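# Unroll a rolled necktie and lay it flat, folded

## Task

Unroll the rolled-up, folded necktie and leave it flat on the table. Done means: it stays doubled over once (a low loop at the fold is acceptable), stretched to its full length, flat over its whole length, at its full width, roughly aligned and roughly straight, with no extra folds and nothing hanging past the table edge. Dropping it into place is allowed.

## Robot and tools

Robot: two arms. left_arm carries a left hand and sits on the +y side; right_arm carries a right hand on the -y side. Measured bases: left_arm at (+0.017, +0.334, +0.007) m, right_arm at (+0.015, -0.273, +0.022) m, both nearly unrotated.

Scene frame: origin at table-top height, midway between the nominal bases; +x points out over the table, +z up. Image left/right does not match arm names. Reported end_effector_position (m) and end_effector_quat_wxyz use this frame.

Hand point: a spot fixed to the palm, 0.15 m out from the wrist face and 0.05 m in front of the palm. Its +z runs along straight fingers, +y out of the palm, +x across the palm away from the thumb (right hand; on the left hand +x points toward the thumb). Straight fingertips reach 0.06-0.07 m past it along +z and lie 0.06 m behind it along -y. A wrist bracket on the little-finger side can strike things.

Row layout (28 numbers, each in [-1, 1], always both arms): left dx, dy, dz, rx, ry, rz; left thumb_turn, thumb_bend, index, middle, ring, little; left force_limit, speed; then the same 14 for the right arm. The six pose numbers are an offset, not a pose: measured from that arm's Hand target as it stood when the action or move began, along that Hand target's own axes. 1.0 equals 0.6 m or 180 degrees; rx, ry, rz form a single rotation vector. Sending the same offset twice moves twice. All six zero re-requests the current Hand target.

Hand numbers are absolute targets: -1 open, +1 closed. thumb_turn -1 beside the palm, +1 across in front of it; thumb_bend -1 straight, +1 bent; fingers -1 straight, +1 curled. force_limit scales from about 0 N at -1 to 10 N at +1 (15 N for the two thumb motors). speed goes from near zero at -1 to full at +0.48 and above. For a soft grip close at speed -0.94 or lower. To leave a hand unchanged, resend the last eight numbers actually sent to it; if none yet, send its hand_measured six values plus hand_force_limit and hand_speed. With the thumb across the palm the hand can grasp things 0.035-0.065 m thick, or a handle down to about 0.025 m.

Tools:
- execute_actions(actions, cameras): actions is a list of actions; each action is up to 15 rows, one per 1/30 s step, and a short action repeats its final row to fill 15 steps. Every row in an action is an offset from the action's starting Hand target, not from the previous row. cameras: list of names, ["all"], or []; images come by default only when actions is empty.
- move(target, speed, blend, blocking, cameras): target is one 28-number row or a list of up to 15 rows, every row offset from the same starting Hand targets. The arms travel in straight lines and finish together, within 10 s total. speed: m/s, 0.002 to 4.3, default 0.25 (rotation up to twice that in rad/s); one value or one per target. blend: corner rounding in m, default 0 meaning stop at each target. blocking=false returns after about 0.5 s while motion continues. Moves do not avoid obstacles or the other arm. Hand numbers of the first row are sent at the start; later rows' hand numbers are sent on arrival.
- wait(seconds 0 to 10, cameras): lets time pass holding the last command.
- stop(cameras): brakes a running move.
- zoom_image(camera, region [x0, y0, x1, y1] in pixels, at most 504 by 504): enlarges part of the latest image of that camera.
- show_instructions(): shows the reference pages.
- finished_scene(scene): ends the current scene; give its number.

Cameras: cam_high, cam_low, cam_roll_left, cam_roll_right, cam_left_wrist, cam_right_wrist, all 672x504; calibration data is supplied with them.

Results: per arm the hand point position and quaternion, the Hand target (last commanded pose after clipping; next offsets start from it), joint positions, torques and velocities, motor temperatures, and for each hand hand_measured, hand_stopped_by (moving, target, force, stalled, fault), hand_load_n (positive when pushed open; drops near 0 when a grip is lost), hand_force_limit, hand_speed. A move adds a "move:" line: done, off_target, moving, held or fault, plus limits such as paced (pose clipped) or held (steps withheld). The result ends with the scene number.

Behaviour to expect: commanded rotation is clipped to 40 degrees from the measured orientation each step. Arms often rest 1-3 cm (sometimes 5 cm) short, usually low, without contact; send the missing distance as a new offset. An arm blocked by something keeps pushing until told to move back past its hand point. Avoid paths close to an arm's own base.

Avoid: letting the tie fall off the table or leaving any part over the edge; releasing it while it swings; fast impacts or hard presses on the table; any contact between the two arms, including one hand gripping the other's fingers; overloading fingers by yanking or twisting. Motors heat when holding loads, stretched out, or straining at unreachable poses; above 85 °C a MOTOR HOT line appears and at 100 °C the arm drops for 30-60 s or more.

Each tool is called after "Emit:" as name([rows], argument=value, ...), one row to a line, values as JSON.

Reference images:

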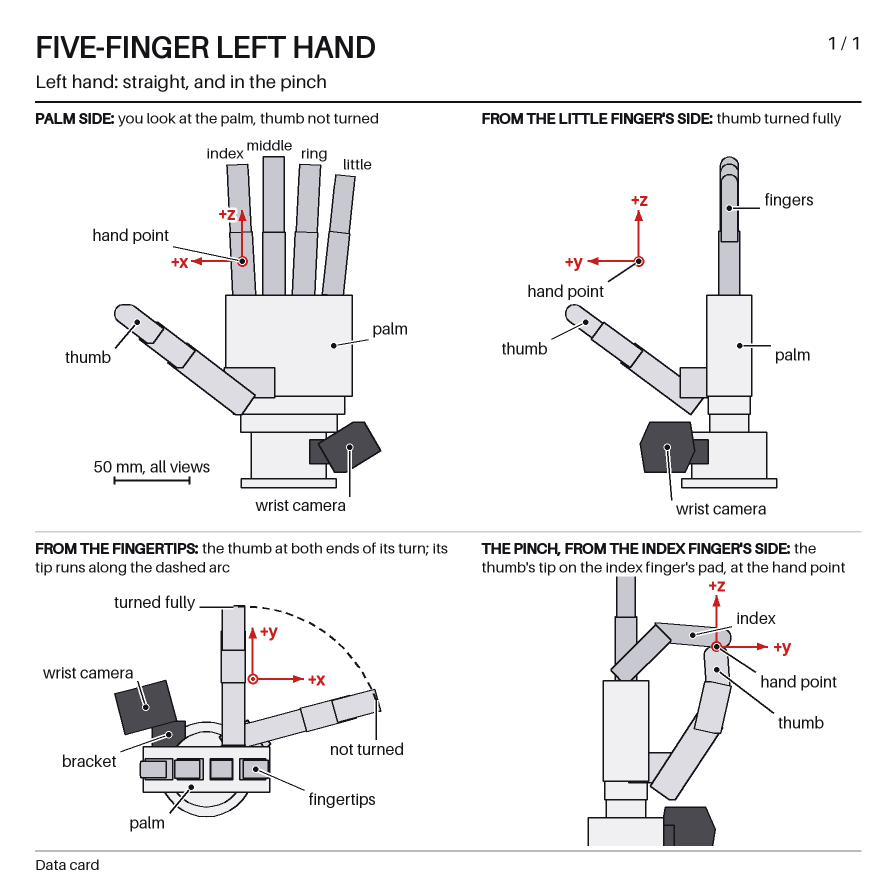

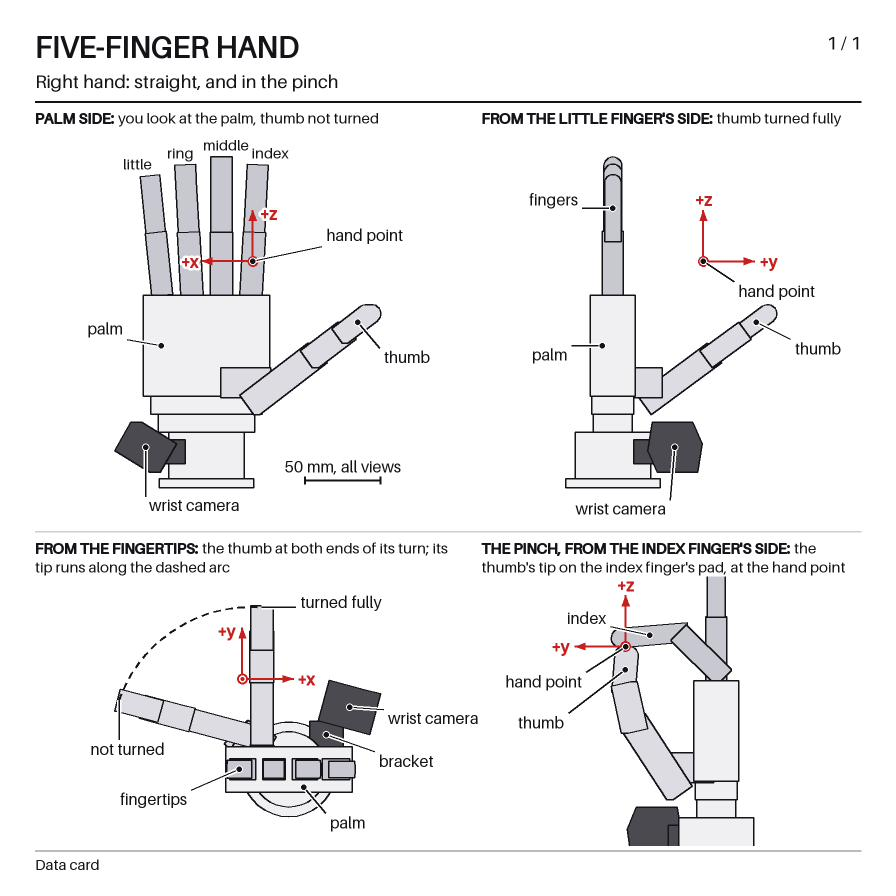

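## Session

Emit:
execute_actions(actions=[])

Scene clock: 0.00 s.
left_arm: end_effector_position=(+0.9631, +0.2341, +0.1870) hand_measured=(-1.000, -1.000, -1.000, -1.000, -1.000, -1.000) hand_load_n=(+0.0, +0.0, +0.0, -0.5, +0.0, +0.0) hand_stopped_by=(target, target, target, target, target, target) hand_force_limit=0.00 hand_speed=-0.80 end_effector_quat_wxyz=(-0.303, +0.674, -0.407, +0.537) | right_arm: end_effector_position=(+0.8589, -0.1475, +0.1508) hand_measured=(-1.000, -1.000, -1.000, -1.000, -1.000, -1.000) hand_load_n=(+0.0, +0.0, +0.0, +0.0, +0.0, +0.0) hand_stopped_by=(target, target, target, target, target, target) hand_force_limit=0.00 hand_speed=-0.80 end_effector_quat_wxyz=(-0.536, +0.684, -0.207, +0.451)
Joint positions: left_arm=[-0.053 2.301 2.072 -0.014 -0.019 -0.519] | right_arm=[0.043 2.162 1.594 0.544 -0.553 -0.418]
Joint velocities: within noise
Joint torques (N m): no reading
Motor temperatures (°C): left_arm=[27 35 27 23 24 24] | right_arm=[24 32 22 24 23 22]
Heat: left arm: hottest shoulder 35 °C; right arm: hottest shoulder 32 °C.
Hand target: left_arm +0.9680, +0.2338, +0.1865; -0.304, +0.672, -0.405, +0.540 | right_arm +0.8648, -0.1474, +0.1593; -0.538, +0.679, -0.201, +0.457
camera_calibration:
cam_left_wrist: T_world_to_cam=[[0.256032, 0.206756, 0.944298, -0.466476], [-0.481242, -0.819939, 0.310009, 0.59646], [0.838364, -0.533808, -0.110431, -0.547447], [0, 0, 0, 1]] pos_world=[0.865434, 0.293276, 0.195129]
cam_right_wrist: T_world_to_cam=[[0.363309, -0.50989, -0.779756, -0.266387], [-0.810102, 0.24048, -0.5347, 0.805201], [0.460154, 0.825943, -0.325694, -0.107024], [0, 0, 0, 1]] pos_world=[0.798323, -0.241068, 0.187967]

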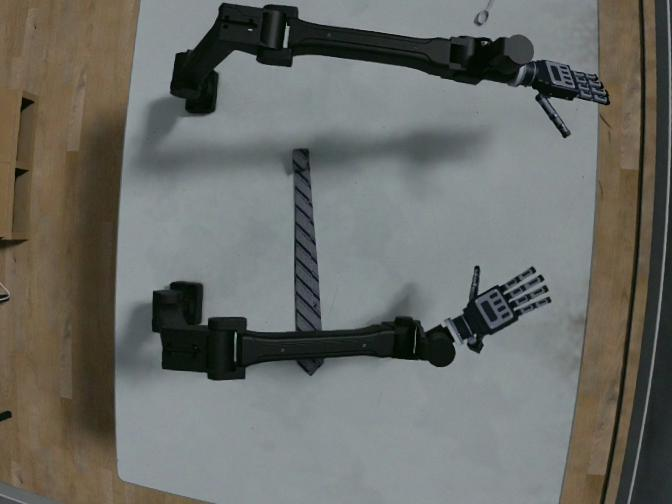

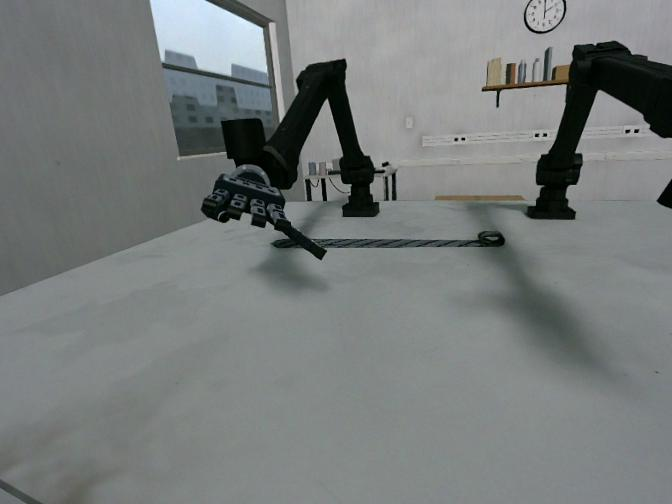

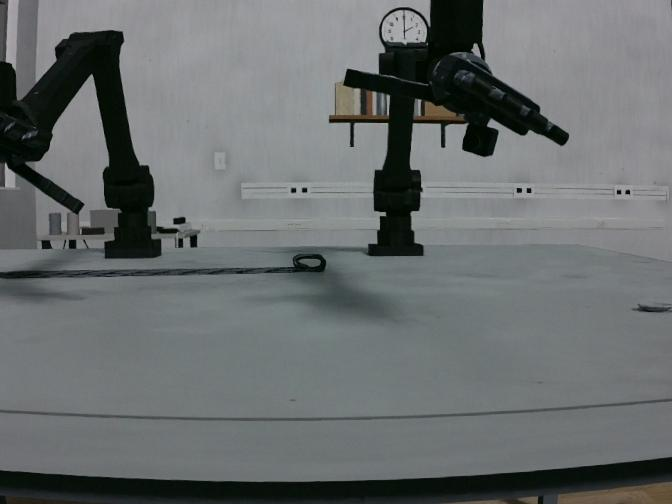

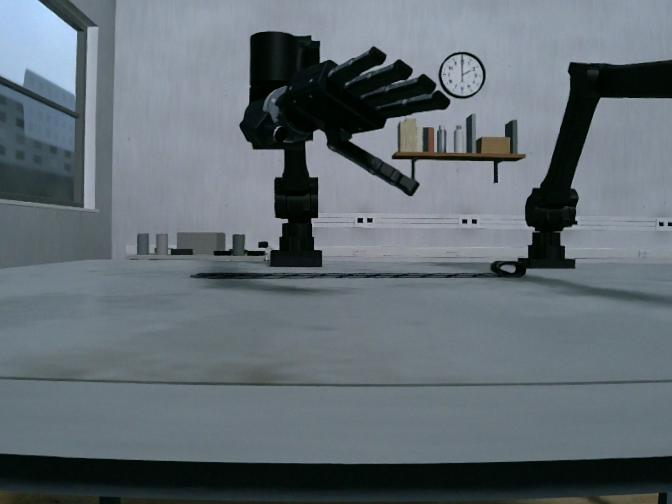

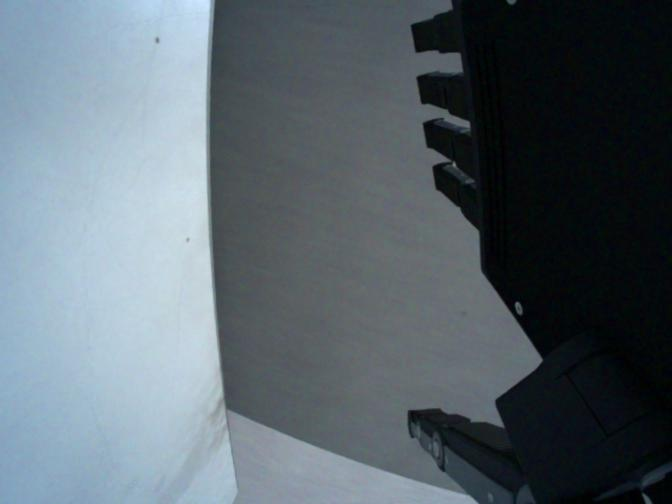

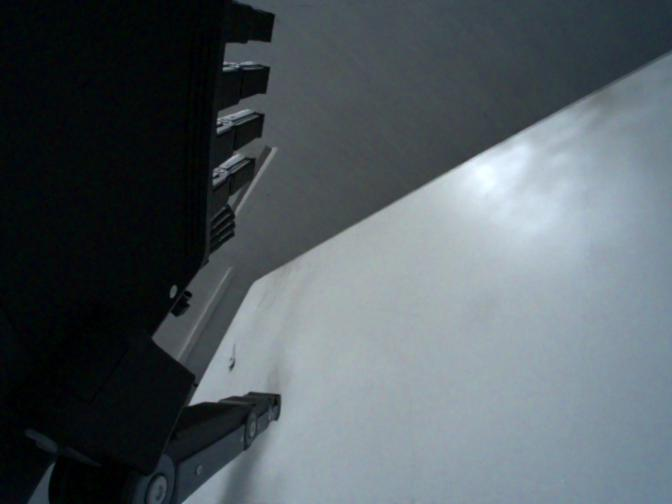

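Emit:
move(target=[-0.945,-0.558,-0.706,0.13,-0.228,-0.062,-1,-1,-1,-1,-1,-1,0,-0.8,-0.621,-0.42,-0.652,-0.385,-0.327,-0.144,-1,-1,-1,-1,-1,-1,0,-0.8], speed=0.3, cameras=["cam_high","cam_low","cam_roll_left"])

Emit:
zoom_image(camera="cam_roll_left", region=[220, 180, 380, 300])

Scene clock: 19.33 s.
left_arm: end_effector_position=(+0.5667, +0.8935, +0.2965) hand_measured=(-1.000, -1.000, -1.000, -1.000, -1.000, -1.000) hand_load_n=(-0.5, -0.5, +0.0, +0.0, +0.0, +0.0) hand_stopped_by=(target, target, target, target, target, target) hand_force_limit=0.00 hand_speed=-0.80 end_effector_quat_wxyz=(-0.498, +0.780, -0.087, +0.369) | right_arm: end_effector_position=(+0.2863, +0.0032, +0.2309) hand_measured=(-1.000, -1.000, -1.000, -1.000, -1.000, -1.000) hand_load_n=(+0.0, +0.0, +0.0, +0.0, +0.0, +0.0) hand_stopped_by=(target, target, target, target, target, target) hand_force_limit=0.00 hand_speed=-0.80 end_effector_quat_wxyz=(+0.007, +1.000, +0.008, -0.008)
Joint positions: left_arm=[0.877 1.772 1.505 0.033 0.057 -0.513] | right_arm=[0.859 1.538 1.444 -1.498 -0.003 -0.747]
Joint torques (N m): left_arm=[-0.09 -15.27 12.78 1.61 0.01 0.19] | right_arm=[0.56 -10.05 10.48 -0.16 0.19 0.01]
Heat: left arm: hottest shoulder 37 °C; right arm: hottest shoulder 33 °C.
Hand target: left_arm +0.5784, +0.9039, +0.2970; -0.501, +0.778, -0.093, +0.368 | right_arm +0.2955, +0.0097, +0.2403; +0.001, +1.000, +0.000, +0.000
Off the commanded pose: left_arm 0.016 m, 1 deg | right_arm 0.015 m, 2 deg.
move: off_target (left_arm, right_arm)
Images, in order (width x height): cam_high 672x504, cam_low 672x504, cam_roll_left 672x504.

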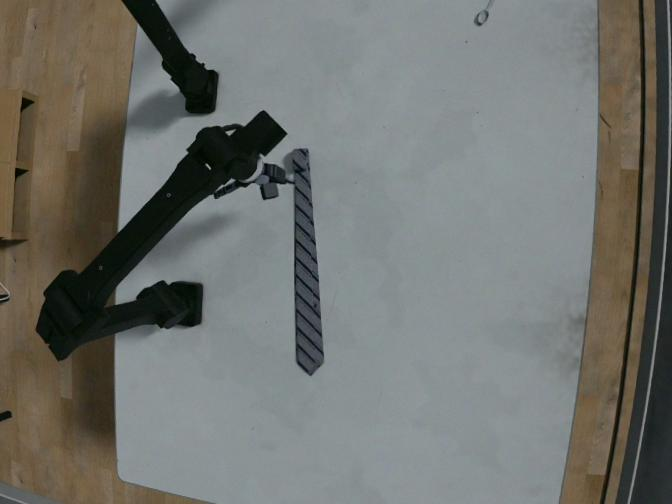

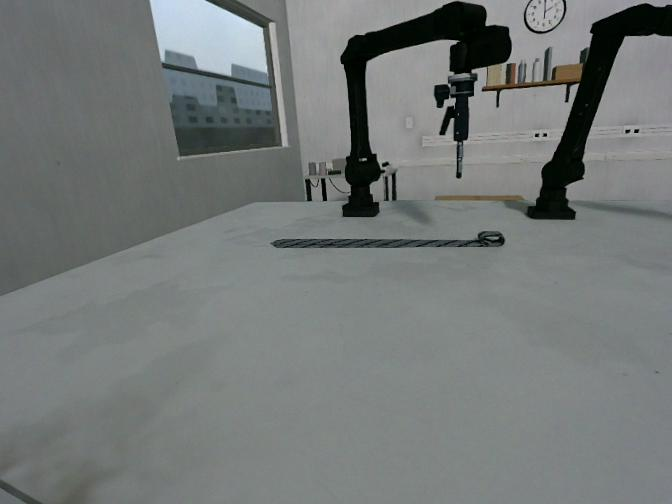

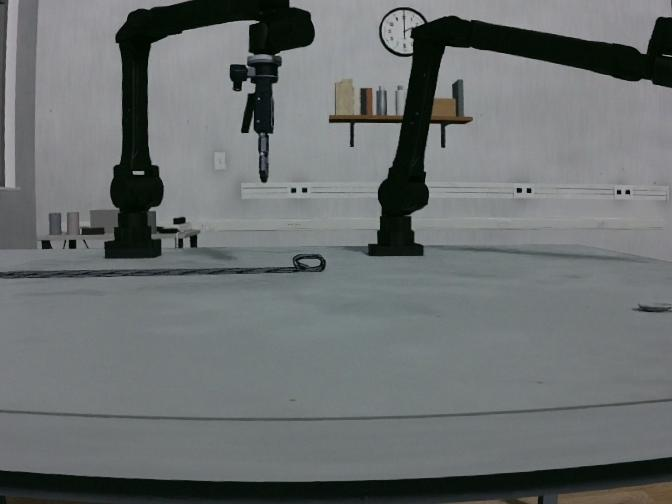

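Scaled by 3.150 from the camera's 672x504 image, which has a finer 960x720 frame.

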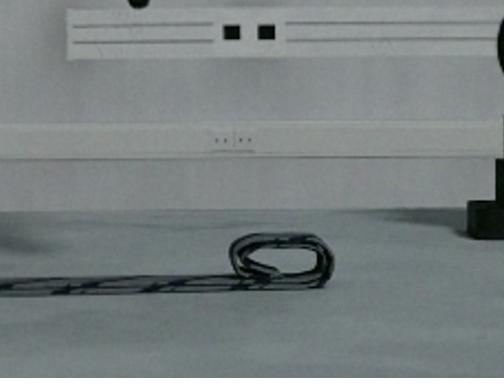

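Emit:
move(target=[0,0,0,0,0,0,-1,-1,-1,-1,-1,-1,0,-0.8,0,0,0.234,0,0,0,-1,-1,-1,-1,-1,-1,0,-0.8], cameras=["cam_low","cam_roll_left"])

Emit:
zoom_image(camera="cam_roll_left", region=[220, 180, 380, 300])

Scene clock: 24.40 s.
left_arm: end_effector_position=(+0.5667, +0.8935, +0.2965) hand_measured=(-1.000, -1.000, -1.000, -1.000, -1.000, -1.000) hand_load_n=(+0.0, -0.5, +0.0, +0.0, +0.0, +0.0) hand_stopped_by=(target, target, target, target, target, target) hand_force_limit=0.00 hand_speed=-0.80 end_effector_quat_wxyz=(-0.498, +0.780, -0.087, +0.369) | right_arm: end_effector_position=(+0.2902, +0.0075, +0.0975) hand_measured=(-1.000, -1.000, -1.000, -1.000, -1.000, -1.000) hand_load_n=(+0.0, +0.0, +0.0, +0.0, +0.0, +0.0) hand_stopped_by=(target, target, target, target, target, target) hand_force_limit=0.00 hand_speed=-0.80 end_effector_quat_wxyz=(+0.007, +1.000, +0.008, -0.008)
Joint positions: left_arm=[0.877 1.772 1.505 0.033 0.057 -0.513] | right_arm=[0.859 1.644 1.208 -1.156 -0.003 -0.747]
Joint torques (N m): left_arm=[-0.09 -15.27 12.79 1.61 0.01 0.19] | right_arm=[0.56 -11.99 6.87 0.83 0.19 0.03]
Motor temperatures (°C): left_arm=[26 37 32 23 24 24] | right_arm=[24 33 25 24 23 22]
Heat: left arm: hottest shoulder 37 °C; right arm: hottest shoulder 33 °C.
Hand target: left_arm +0.5784, +0.9039, +0.2970; -0.501, +0.778, -0.093, +0.368 | right_arm +0.2954, +0.0096, +0.1000; +0.001, +1.000, +0.000, +0.000
Off the commanded pose: left_arm 0.016 m, 1 deg | right_arm 0.006 m, 1 deg.
move: off_target (left_arm)
Images, in order (width x height): cam_low 672x504, cam_roll_left 672x504.

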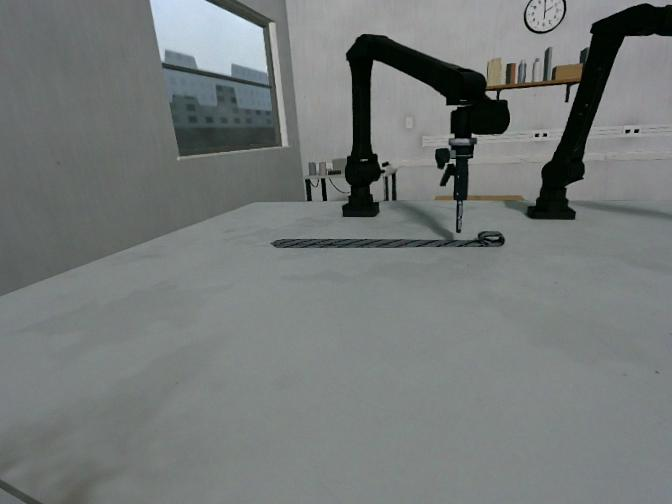

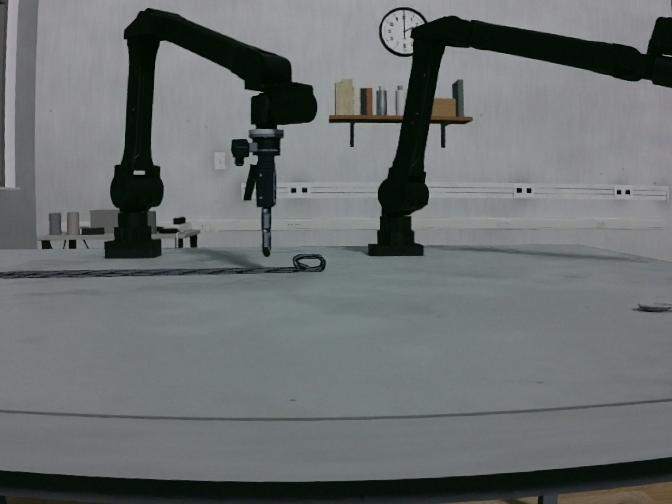

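Scaled by 3.150 from the camera's 672x504 image, which has a finer 960x720 frame.

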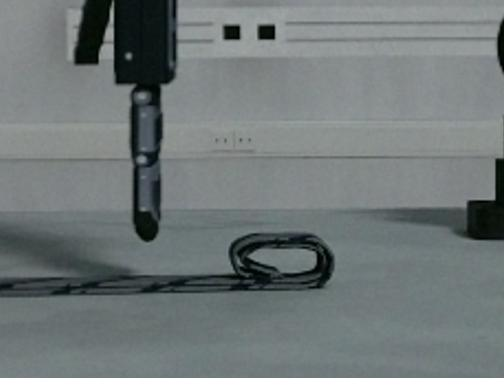

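Emit:
move([
  [0,0,0,0,0,0,-1,-1,-1,-1,-1,-1,0,-0.8,0,0,0.022,0,0,0,-1,-1,-1,-1,-1,-1,0,-0.8],
  [0,0,0,0,0,0,-1,-1,-1,-1,-1,-1,0,-0.8,0,-0.34,0.02,0,0,0,-1,-1,-1,-1,-1,-1,0,-0.8],
], speed=[0.1,0.15], cameras=["cam_high","cam_low","cam_roll_left"])

Emit:
zoom_image(camera="cam_roll_left", region=[250, 180, 470, 300])

Scene clock: 30.27 s.
left_arm: end_effector_position=(+0.5667, +0.8935, +0.2965) hand_measured=(-1.000, -1.000, -1.000, -1.000, -1.000, -1.000) hand_load_n=(-0.5, +0.0, +0.0, +0.0, +0.0, +0.0) hand_stopped_by=(target, target, target, target, target, target) hand_force_limit=0.00 hand_speed=-0.80 end_effector_quat_wxyz=(-0.498, +0.780, -0.087, +0.369) | right_arm: end_effector_position=(+0.2901, +0.2032, +0.0833) hand_measured=(-1.000, -1.000, -1.000, -1.000, -1.000, -1.000) hand_load_n=(+0.5, +0.0, +0.0, +0.0, +0.0, +0.0) hand_stopped_by=(target, target, target, target, target, target) hand_force_limit=0.00 hand_speed=-0.80 end_effector_quat_wxyz=(+0.006, +1.000, +0.005, -0.005)
Joint positions: left_arm=[0.877 1.772 1.505 0.033 0.057 -0.513] | right_arm=[1.072 2.046 1.76 -1.3 -0.002 -0.528]
Joint torques (N m): left_arm=[-0.09 -15.33 12.79 1.59 0.01 0.19] | right_arm=[0.91 -16.5 9.94 -0.16 0.13 0.04]
Heat: left arm: hottest shoulder 37 °C; right arm: hottest shoulder 33 °C.
Hand target: left_arm +0.5784, +0.9039, +0.2970; -0.501, +0.778, -0.093, +0.368 | right_arm +0.2953, +0.2136, +0.0877; +0.001, +1.000, +0.000, +0.000
Off the commanded pose: left_arm 0.016 m, 1 deg | right_arm 0.012 m, 1 deg.
move: off_target (left_arm, right_arm)
Images, in order (width x height): cam_high 672x504, cam_low 672x504, cam_roll_left 672x504.

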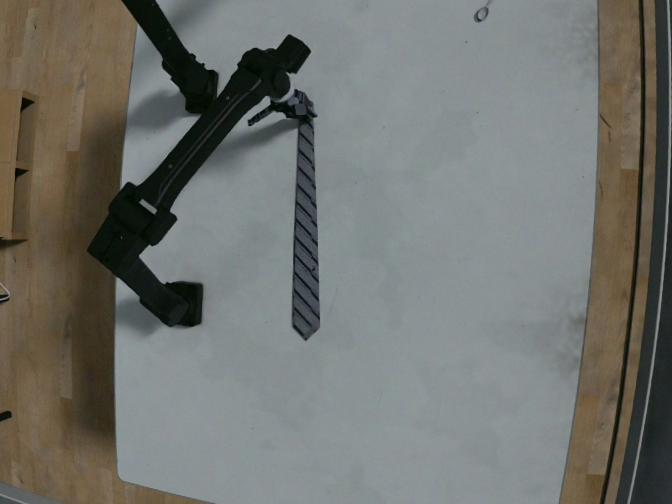

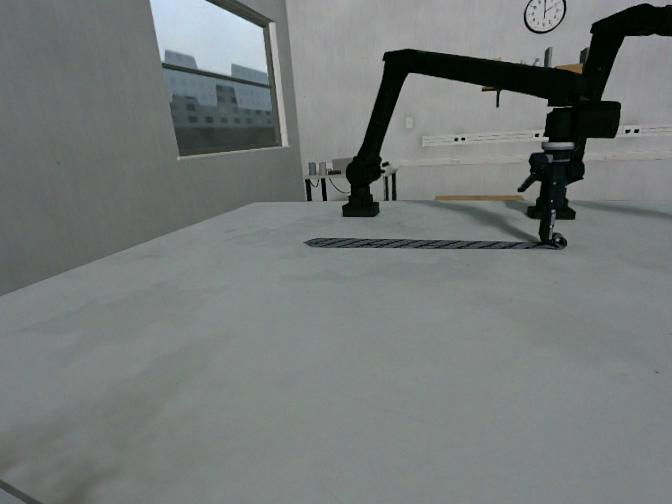

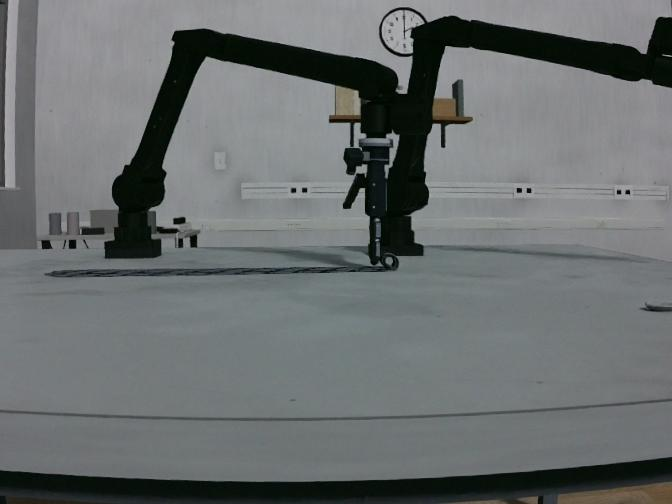

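Scaled by 2.291 from the camera's 672x504 image, which has a finer 960x720 frame.

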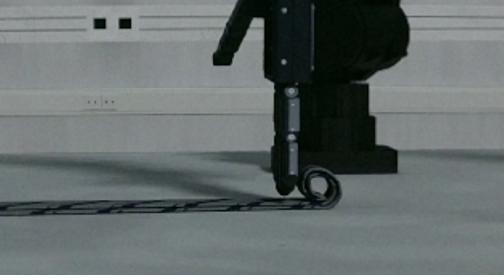

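Emit:
move([
  [0,0,0,0,0,0,-1,-1,-1,-1,-1,-1,0,-0.8,0,0.05,-0.02,0,0,0,-1,-1,-1,-1,-1,-1,0,-0.8],
  [0,0,0,0,0,0,-1,-1,-1,-1,-1,-1,0,-0.8,0,-0.15,-0.022,0,0,0,-1,-1,-1,-1,-1,-1,0,-0.8],
], speed=[0.1,0.1], cameras=["cam_high","cam_low","cam_roll_left"])

Emit:
zoom_image(camera="cam_roll_left", region=[310, 180, 530, 300])

Scene clock: 41.83 s.
left_arm: end_effector_position=(+0.5667, +0.8935, +0.2965) hand_measured=(-1.000, -1.000, -1.000, -1.000, -1.000, -1.000) hand_load_n=(+0.0, +0.0, +0.0, +0.0, +0.0, +0.0) hand_stopped_by=(target, target, target, target, target, target) hand_force_limit=0.00 hand_speed=-0.80 end_effector_quat_wxyz=(-0.498, +0.780, -0.087, +0.369) | right_arm: end_effector_position=(+0.2936, +0.2944, +0.0981) hand_measured=(-1.000, -1.000, -1.000, -1.000, -1.000, -1.000) hand_load_n=(+0.0, +0.0, +0.0, +0.0, +0.0, +0.0) hand_stopped_by=(target, target, target, target, target, target) hand_force_limit=0.00 hand_speed=-0.80 end_effector_quat_wxyz=(+0.006, +1.000, +0.003, -0.004)
Joint positions: left_arm=[0.877 1.772 1.505 0.033 0.057 -0.513] | right_arm=[1.131 2.292 2.221 -1.515 -0.002 -0.465]
Joint torques (N m): left_arm=[-0.09 -15.33 12.77 1.59 0.01 0.19] | right_arm=[1.38 -19.02 10.45 -0.16 0.12 0.05]
Heat: left arm: hottest shoulder 37 °C; right arm: hottest shoulder 34 °C.
Hand target: left_arm +0.5784, +0.9039, +0.2970; -0.501, +0.778, -0.093, +0.368 | right_arm +0.2954, +0.3037, +0.1009; +0.000, +1.000, +0.000, +0.000
Off the commanded pose: left_arm 0.016 m, 1 deg | right_arm 0.010 m, 1 deg.
move: off_target (left_arm)
Images, in order (width x height): cam_high 672x504, cam_low 672x504, cam_roll_left 672x504.

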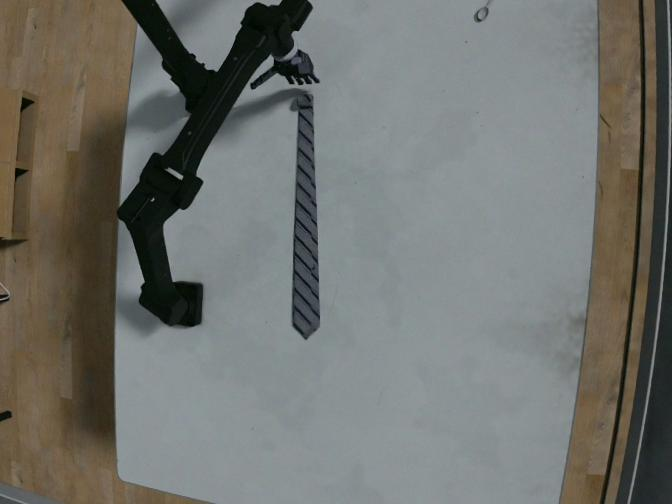

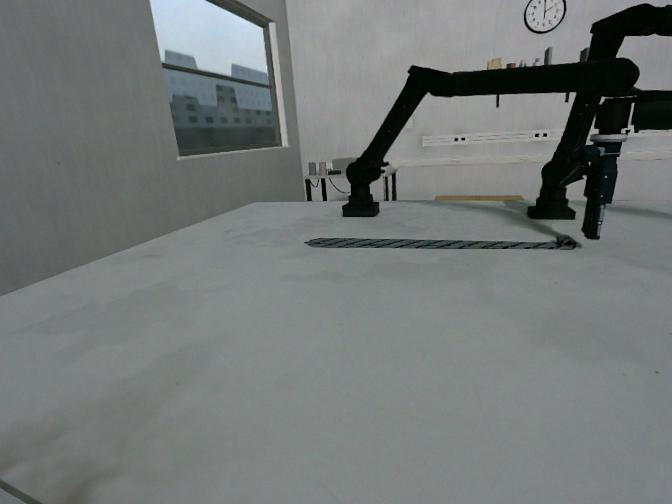

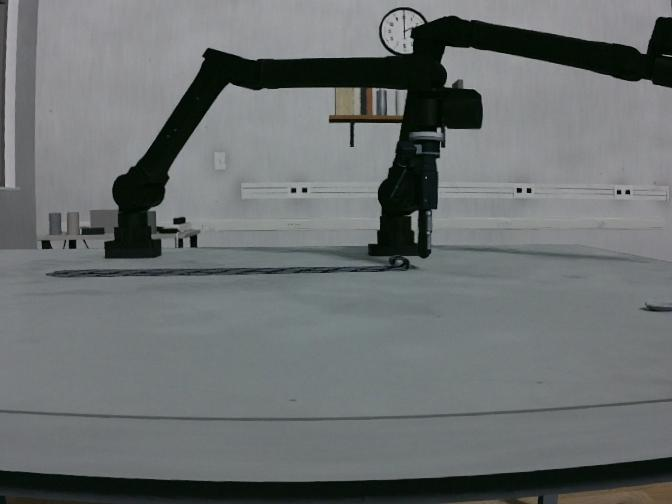

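Scaled by 2.291 from the camera's 672x504 image, which has a finer 960x720 frame.

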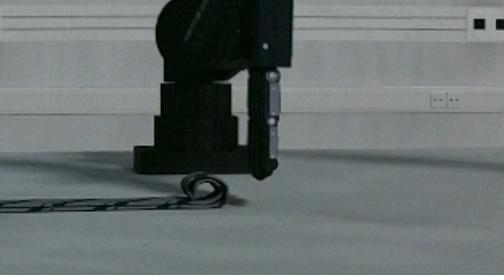

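Emit:
move([
  [0,0,0,0,0,0,-1,-1,-1,-1,-1,-1,0,-0.8,0,0,-0.07,0,0,0,-1,-1,-1,-1,-1,-1,0,-0.8],
  [0,0,0,0,0,0,-1,-1,-1,-1,-1,-1,0,-0.8,0,0.2,-0.07,0,0,0,-1,-1,-1,-1,-1,-1,0,-0.8],
  [0,0,0,0,0,0,-1,-1,-1,-1,-1,-1,0,-0.8,0,0.2,0.01,0,0,0,-1,-1,-1,-1,-1,-1,0,-0.8],
  [0,0,0,0,0,0,-1,-1,-1,-1,-1,-1,0,-0.8,0,-0.03,0.008,0,0,0,-1,-1,-1,-1,-1,-1,0,-0.8],
], speed=[0.25,0.25,0.15,0.1], blend=[0.01,0.01,0,0], cameras=["cam_high","cam_low","cam_roll_left"])

Emit:
zoom_image(camera="cam_roll_left", region=[310, 180, 530, 300])

Scene clock: 51.93 s.
left_arm: end_effector_position=(+0.5667, +0.8935, +0.2965) hand_measured=(-1.000, -1.000, -1.000, -1.000, -1.000, -1.000) hand_load_n=(-0.5, +0.0, +0.0, +0.0, +0.0, +0.0) hand_stopped_by=(target, target, target, target, target, target) hand_force_limit=0.00 hand_speed=-0.80 end_effector_quat_wxyz=(-0.498, +0.780, -0.087, +0.369) | right_arm: end_effector_position=(+0.2940, +0.3132, +0.0940) hand_measured=(-1.000, -1.000, -1.000, -1.000, -1.000, -1.000) hand_load_n=(+0.0, +0.0, +0.0, +0.0, +0.0, +0.0) hand_stopped_by=(target, target, target, target, target, target) hand_force_limit=0.00 hand_speed=-0.80 end_effector_quat_wxyz=(+0.006, +1.000, +0.004, -0.003)
Joint positions: left_arm=[0.877 1.772 1.505 0.033 0.057 -0.513] | right_arm=[1.143 2.362 2.337 -1.56 -0.001 -0.454]
Joint torques (N m): left_arm=[-0.03 -15.33 12.77 1.61 0.01 0.19] | right_arm=[1.38 -19.78 10.5 -0.17 0.07 0.04]
Motor temperatures (°C): left_arm=[26 37 37 23 24 24] | right_arm=[24 35 26 24 22 22]
Heat: left arm: hottest shoulder 37 °C; right arm: hottest shoulder 35 °C.
Hand target: left_arm +0.5784, +0.9039, +0.2970; -0.501, +0.778, -0.093, +0.368 | right_arm +0.2954, +0.3216, +0.0960; +0.001, +1.000, +0.000, +0.000
Off the commanded pose: left_arm 0.016 m, 1 deg | right_arm 0.009 m, 1 deg.
move: off_target (left_arm)
Images, in order (width x height): cam_high 672x504, cam_low 672x504, cam_roll_left 672x504.

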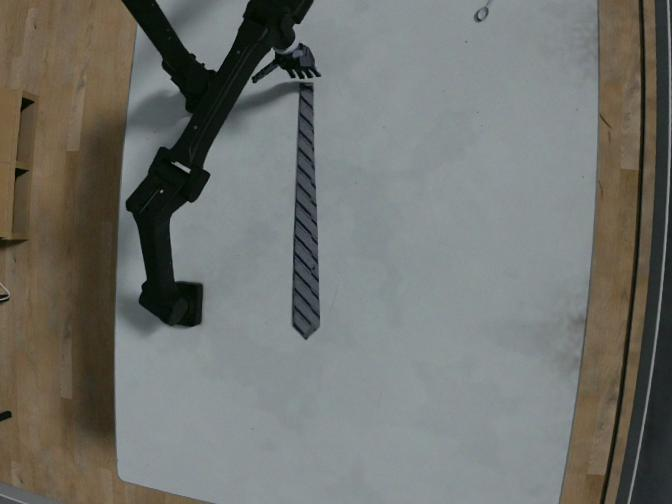

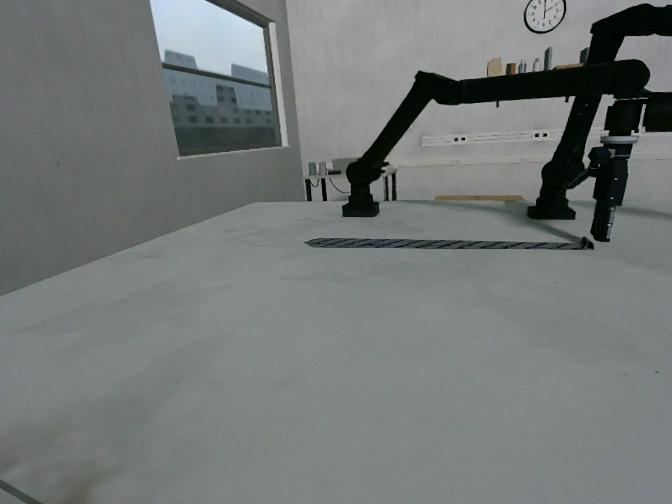

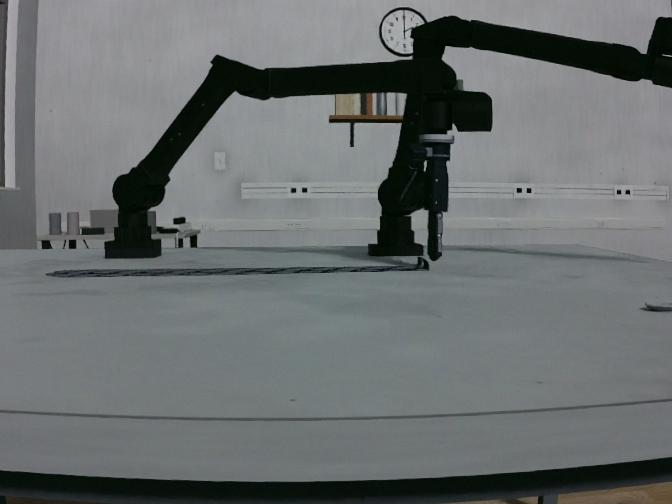

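Scaled by 2.291 from the camera's 672x504 image, which has a finer 960x720 frame.

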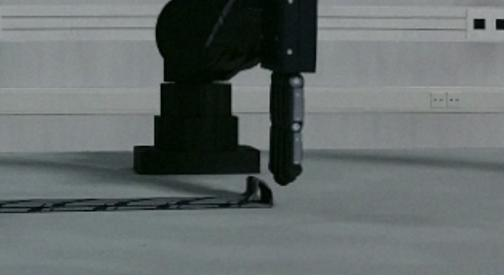

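Emit:
move(target=[0,0,0,0,0,0,-1,-1,-1,-1,-1,-1,0,-0.8,0,0.1,-0.25,0,0,0,-1,-1,-1,-1,-1,-1,0,-0.8], cameras=["cam_low","cam_roll_left","cam_right_wrist","cam_high"])

Emit:
zoom_image(camera="cam_roll_left", region=[380, 230, 460, 290])

Emit:
zoom_image(camera="cam_low", region=[540, 210, 630, 270])

Emit:
zoom_image(camera="cam_high", region=[260, 60, 360, 140])

Scene clock: 57.73 s.
left_arm: end_effector_position=(+0.5667, +0.8935, +0.2965) hand_measured=(-1.000, -1.000, -1.000, -1.000, -1.000, -1.000) hand_load_n=(-0.5, +0.0, +0.0, +0.0, +0.0, +0.0) hand_stopped_by=(target, target, target, target, target, target) hand_force_limit=0.00 hand_speed=-0.80 end_effector_quat_wxyz=(-0.498, +0.780, -0.087, +0.369) | right_arm: end_effector_position=(+0.2944, +0.2632, +0.2519) hand_measured=(-1.000, -1.000, -1.000, -1.000, -1.000, -1.000) hand_load_n=(+0.0, +0.0, +0.0, +0.0, +0.0, +0.0) hand_stopped_by=(target, target, target, target, target, target) hand_force_limit=0.00 hand_speed=-0.80 end_effector_quat_wxyz=(-0.044, +0.999, -0.005, +0.022)
Joint positions: left_arm=[0.877 1.772 1.505 0.033 0.057 -0.513] | right_arm=[1.109 2.103 2.317 -1.687 -0.001 -0.471]
Joint torques (N m): left_arm=[-0.03 -15.27 12.77 1.61 0.01 0.18] | right_arm=[1.03 -17.67 7.21 0.13 0.06 -0.17]
Heat: left arm: hottest shoulder 37 °C; right arm: hottest shoulder 35 °C.
Hand target: left_arm +0.5784, +0.9039, +0.2970; -0.501, +0.778, -0.093, +0.368 | right_arm +0.2954, +0.2619, +0.2460; +0.001, +1.000, +0.000, +0.000
Off the commanded pose: left_arm 0.016 m, 1 deg | right_arm 0.006 m, 6 deg.
joint sent to its limit (right arm) — joint 4 (wrist pitch), lower limit. The joint targets are off in orientation, not in position.
move: off_target (left_arm, right_arm)
camera_calibration:
cam_right_wrist: T_world_to_cam=[[0.262023, -0.958374, -0.113416, 0.207032], [-0.831774, -0.283865, 0.477046, 0.192784], [-0.489384, -0.0306607, -0.871529, 0.489006], [0, 0, 0, 1]] pos_world=[0.345417, 0.268132, 0.357697]
Images, in order (width x height): cam_high 672x504, cam_low 672x504, cam_roll_left 672x504, cam_right_wrist 672x504.

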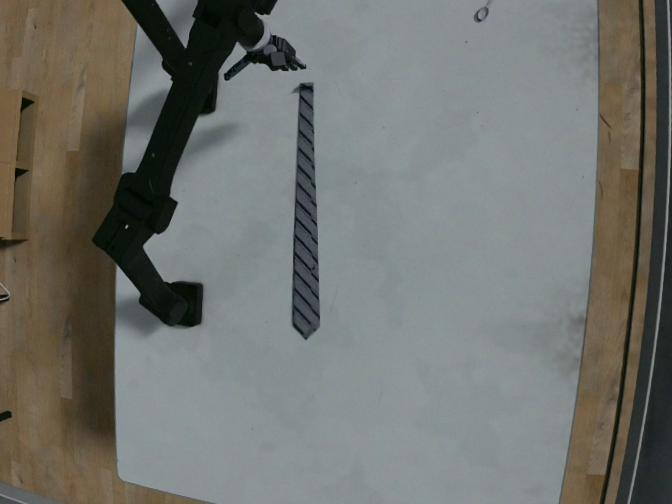

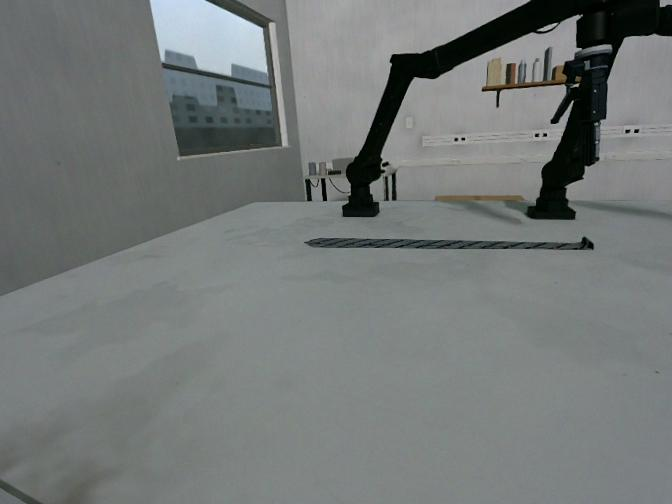

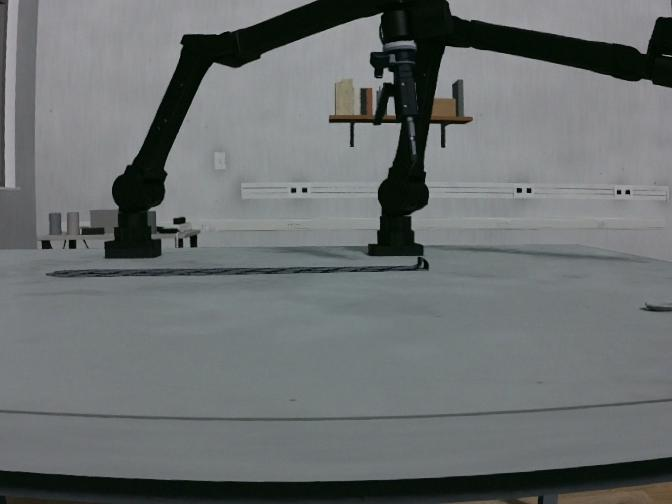

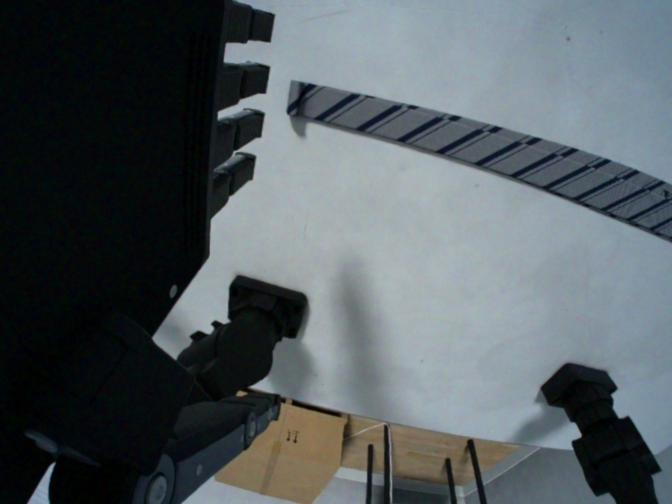

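Scaled by 6.300 from the camera's 672x504 image, which has a finer 960x720 frame.

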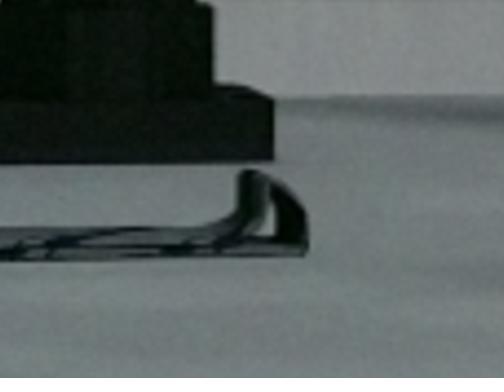

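Scaled by 5.600 from the camera's 672x504 image, which has a finer 960x720 frame.

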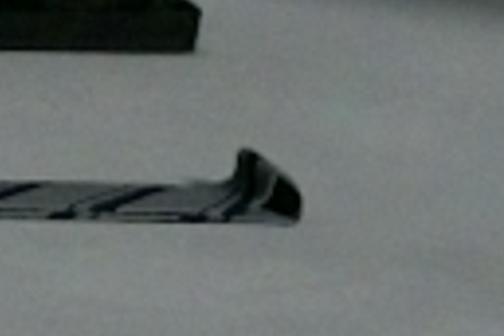

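Scaled by 5.040 from the camera's 672x504 image, which has a finer 960x720 frame.

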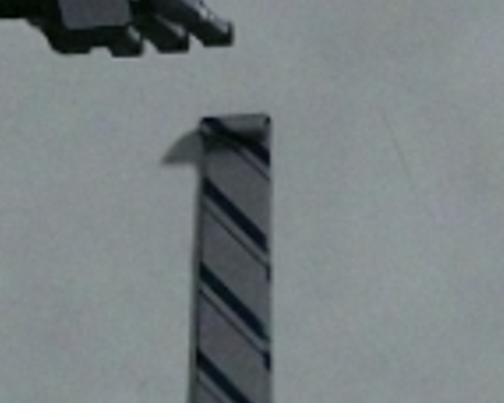

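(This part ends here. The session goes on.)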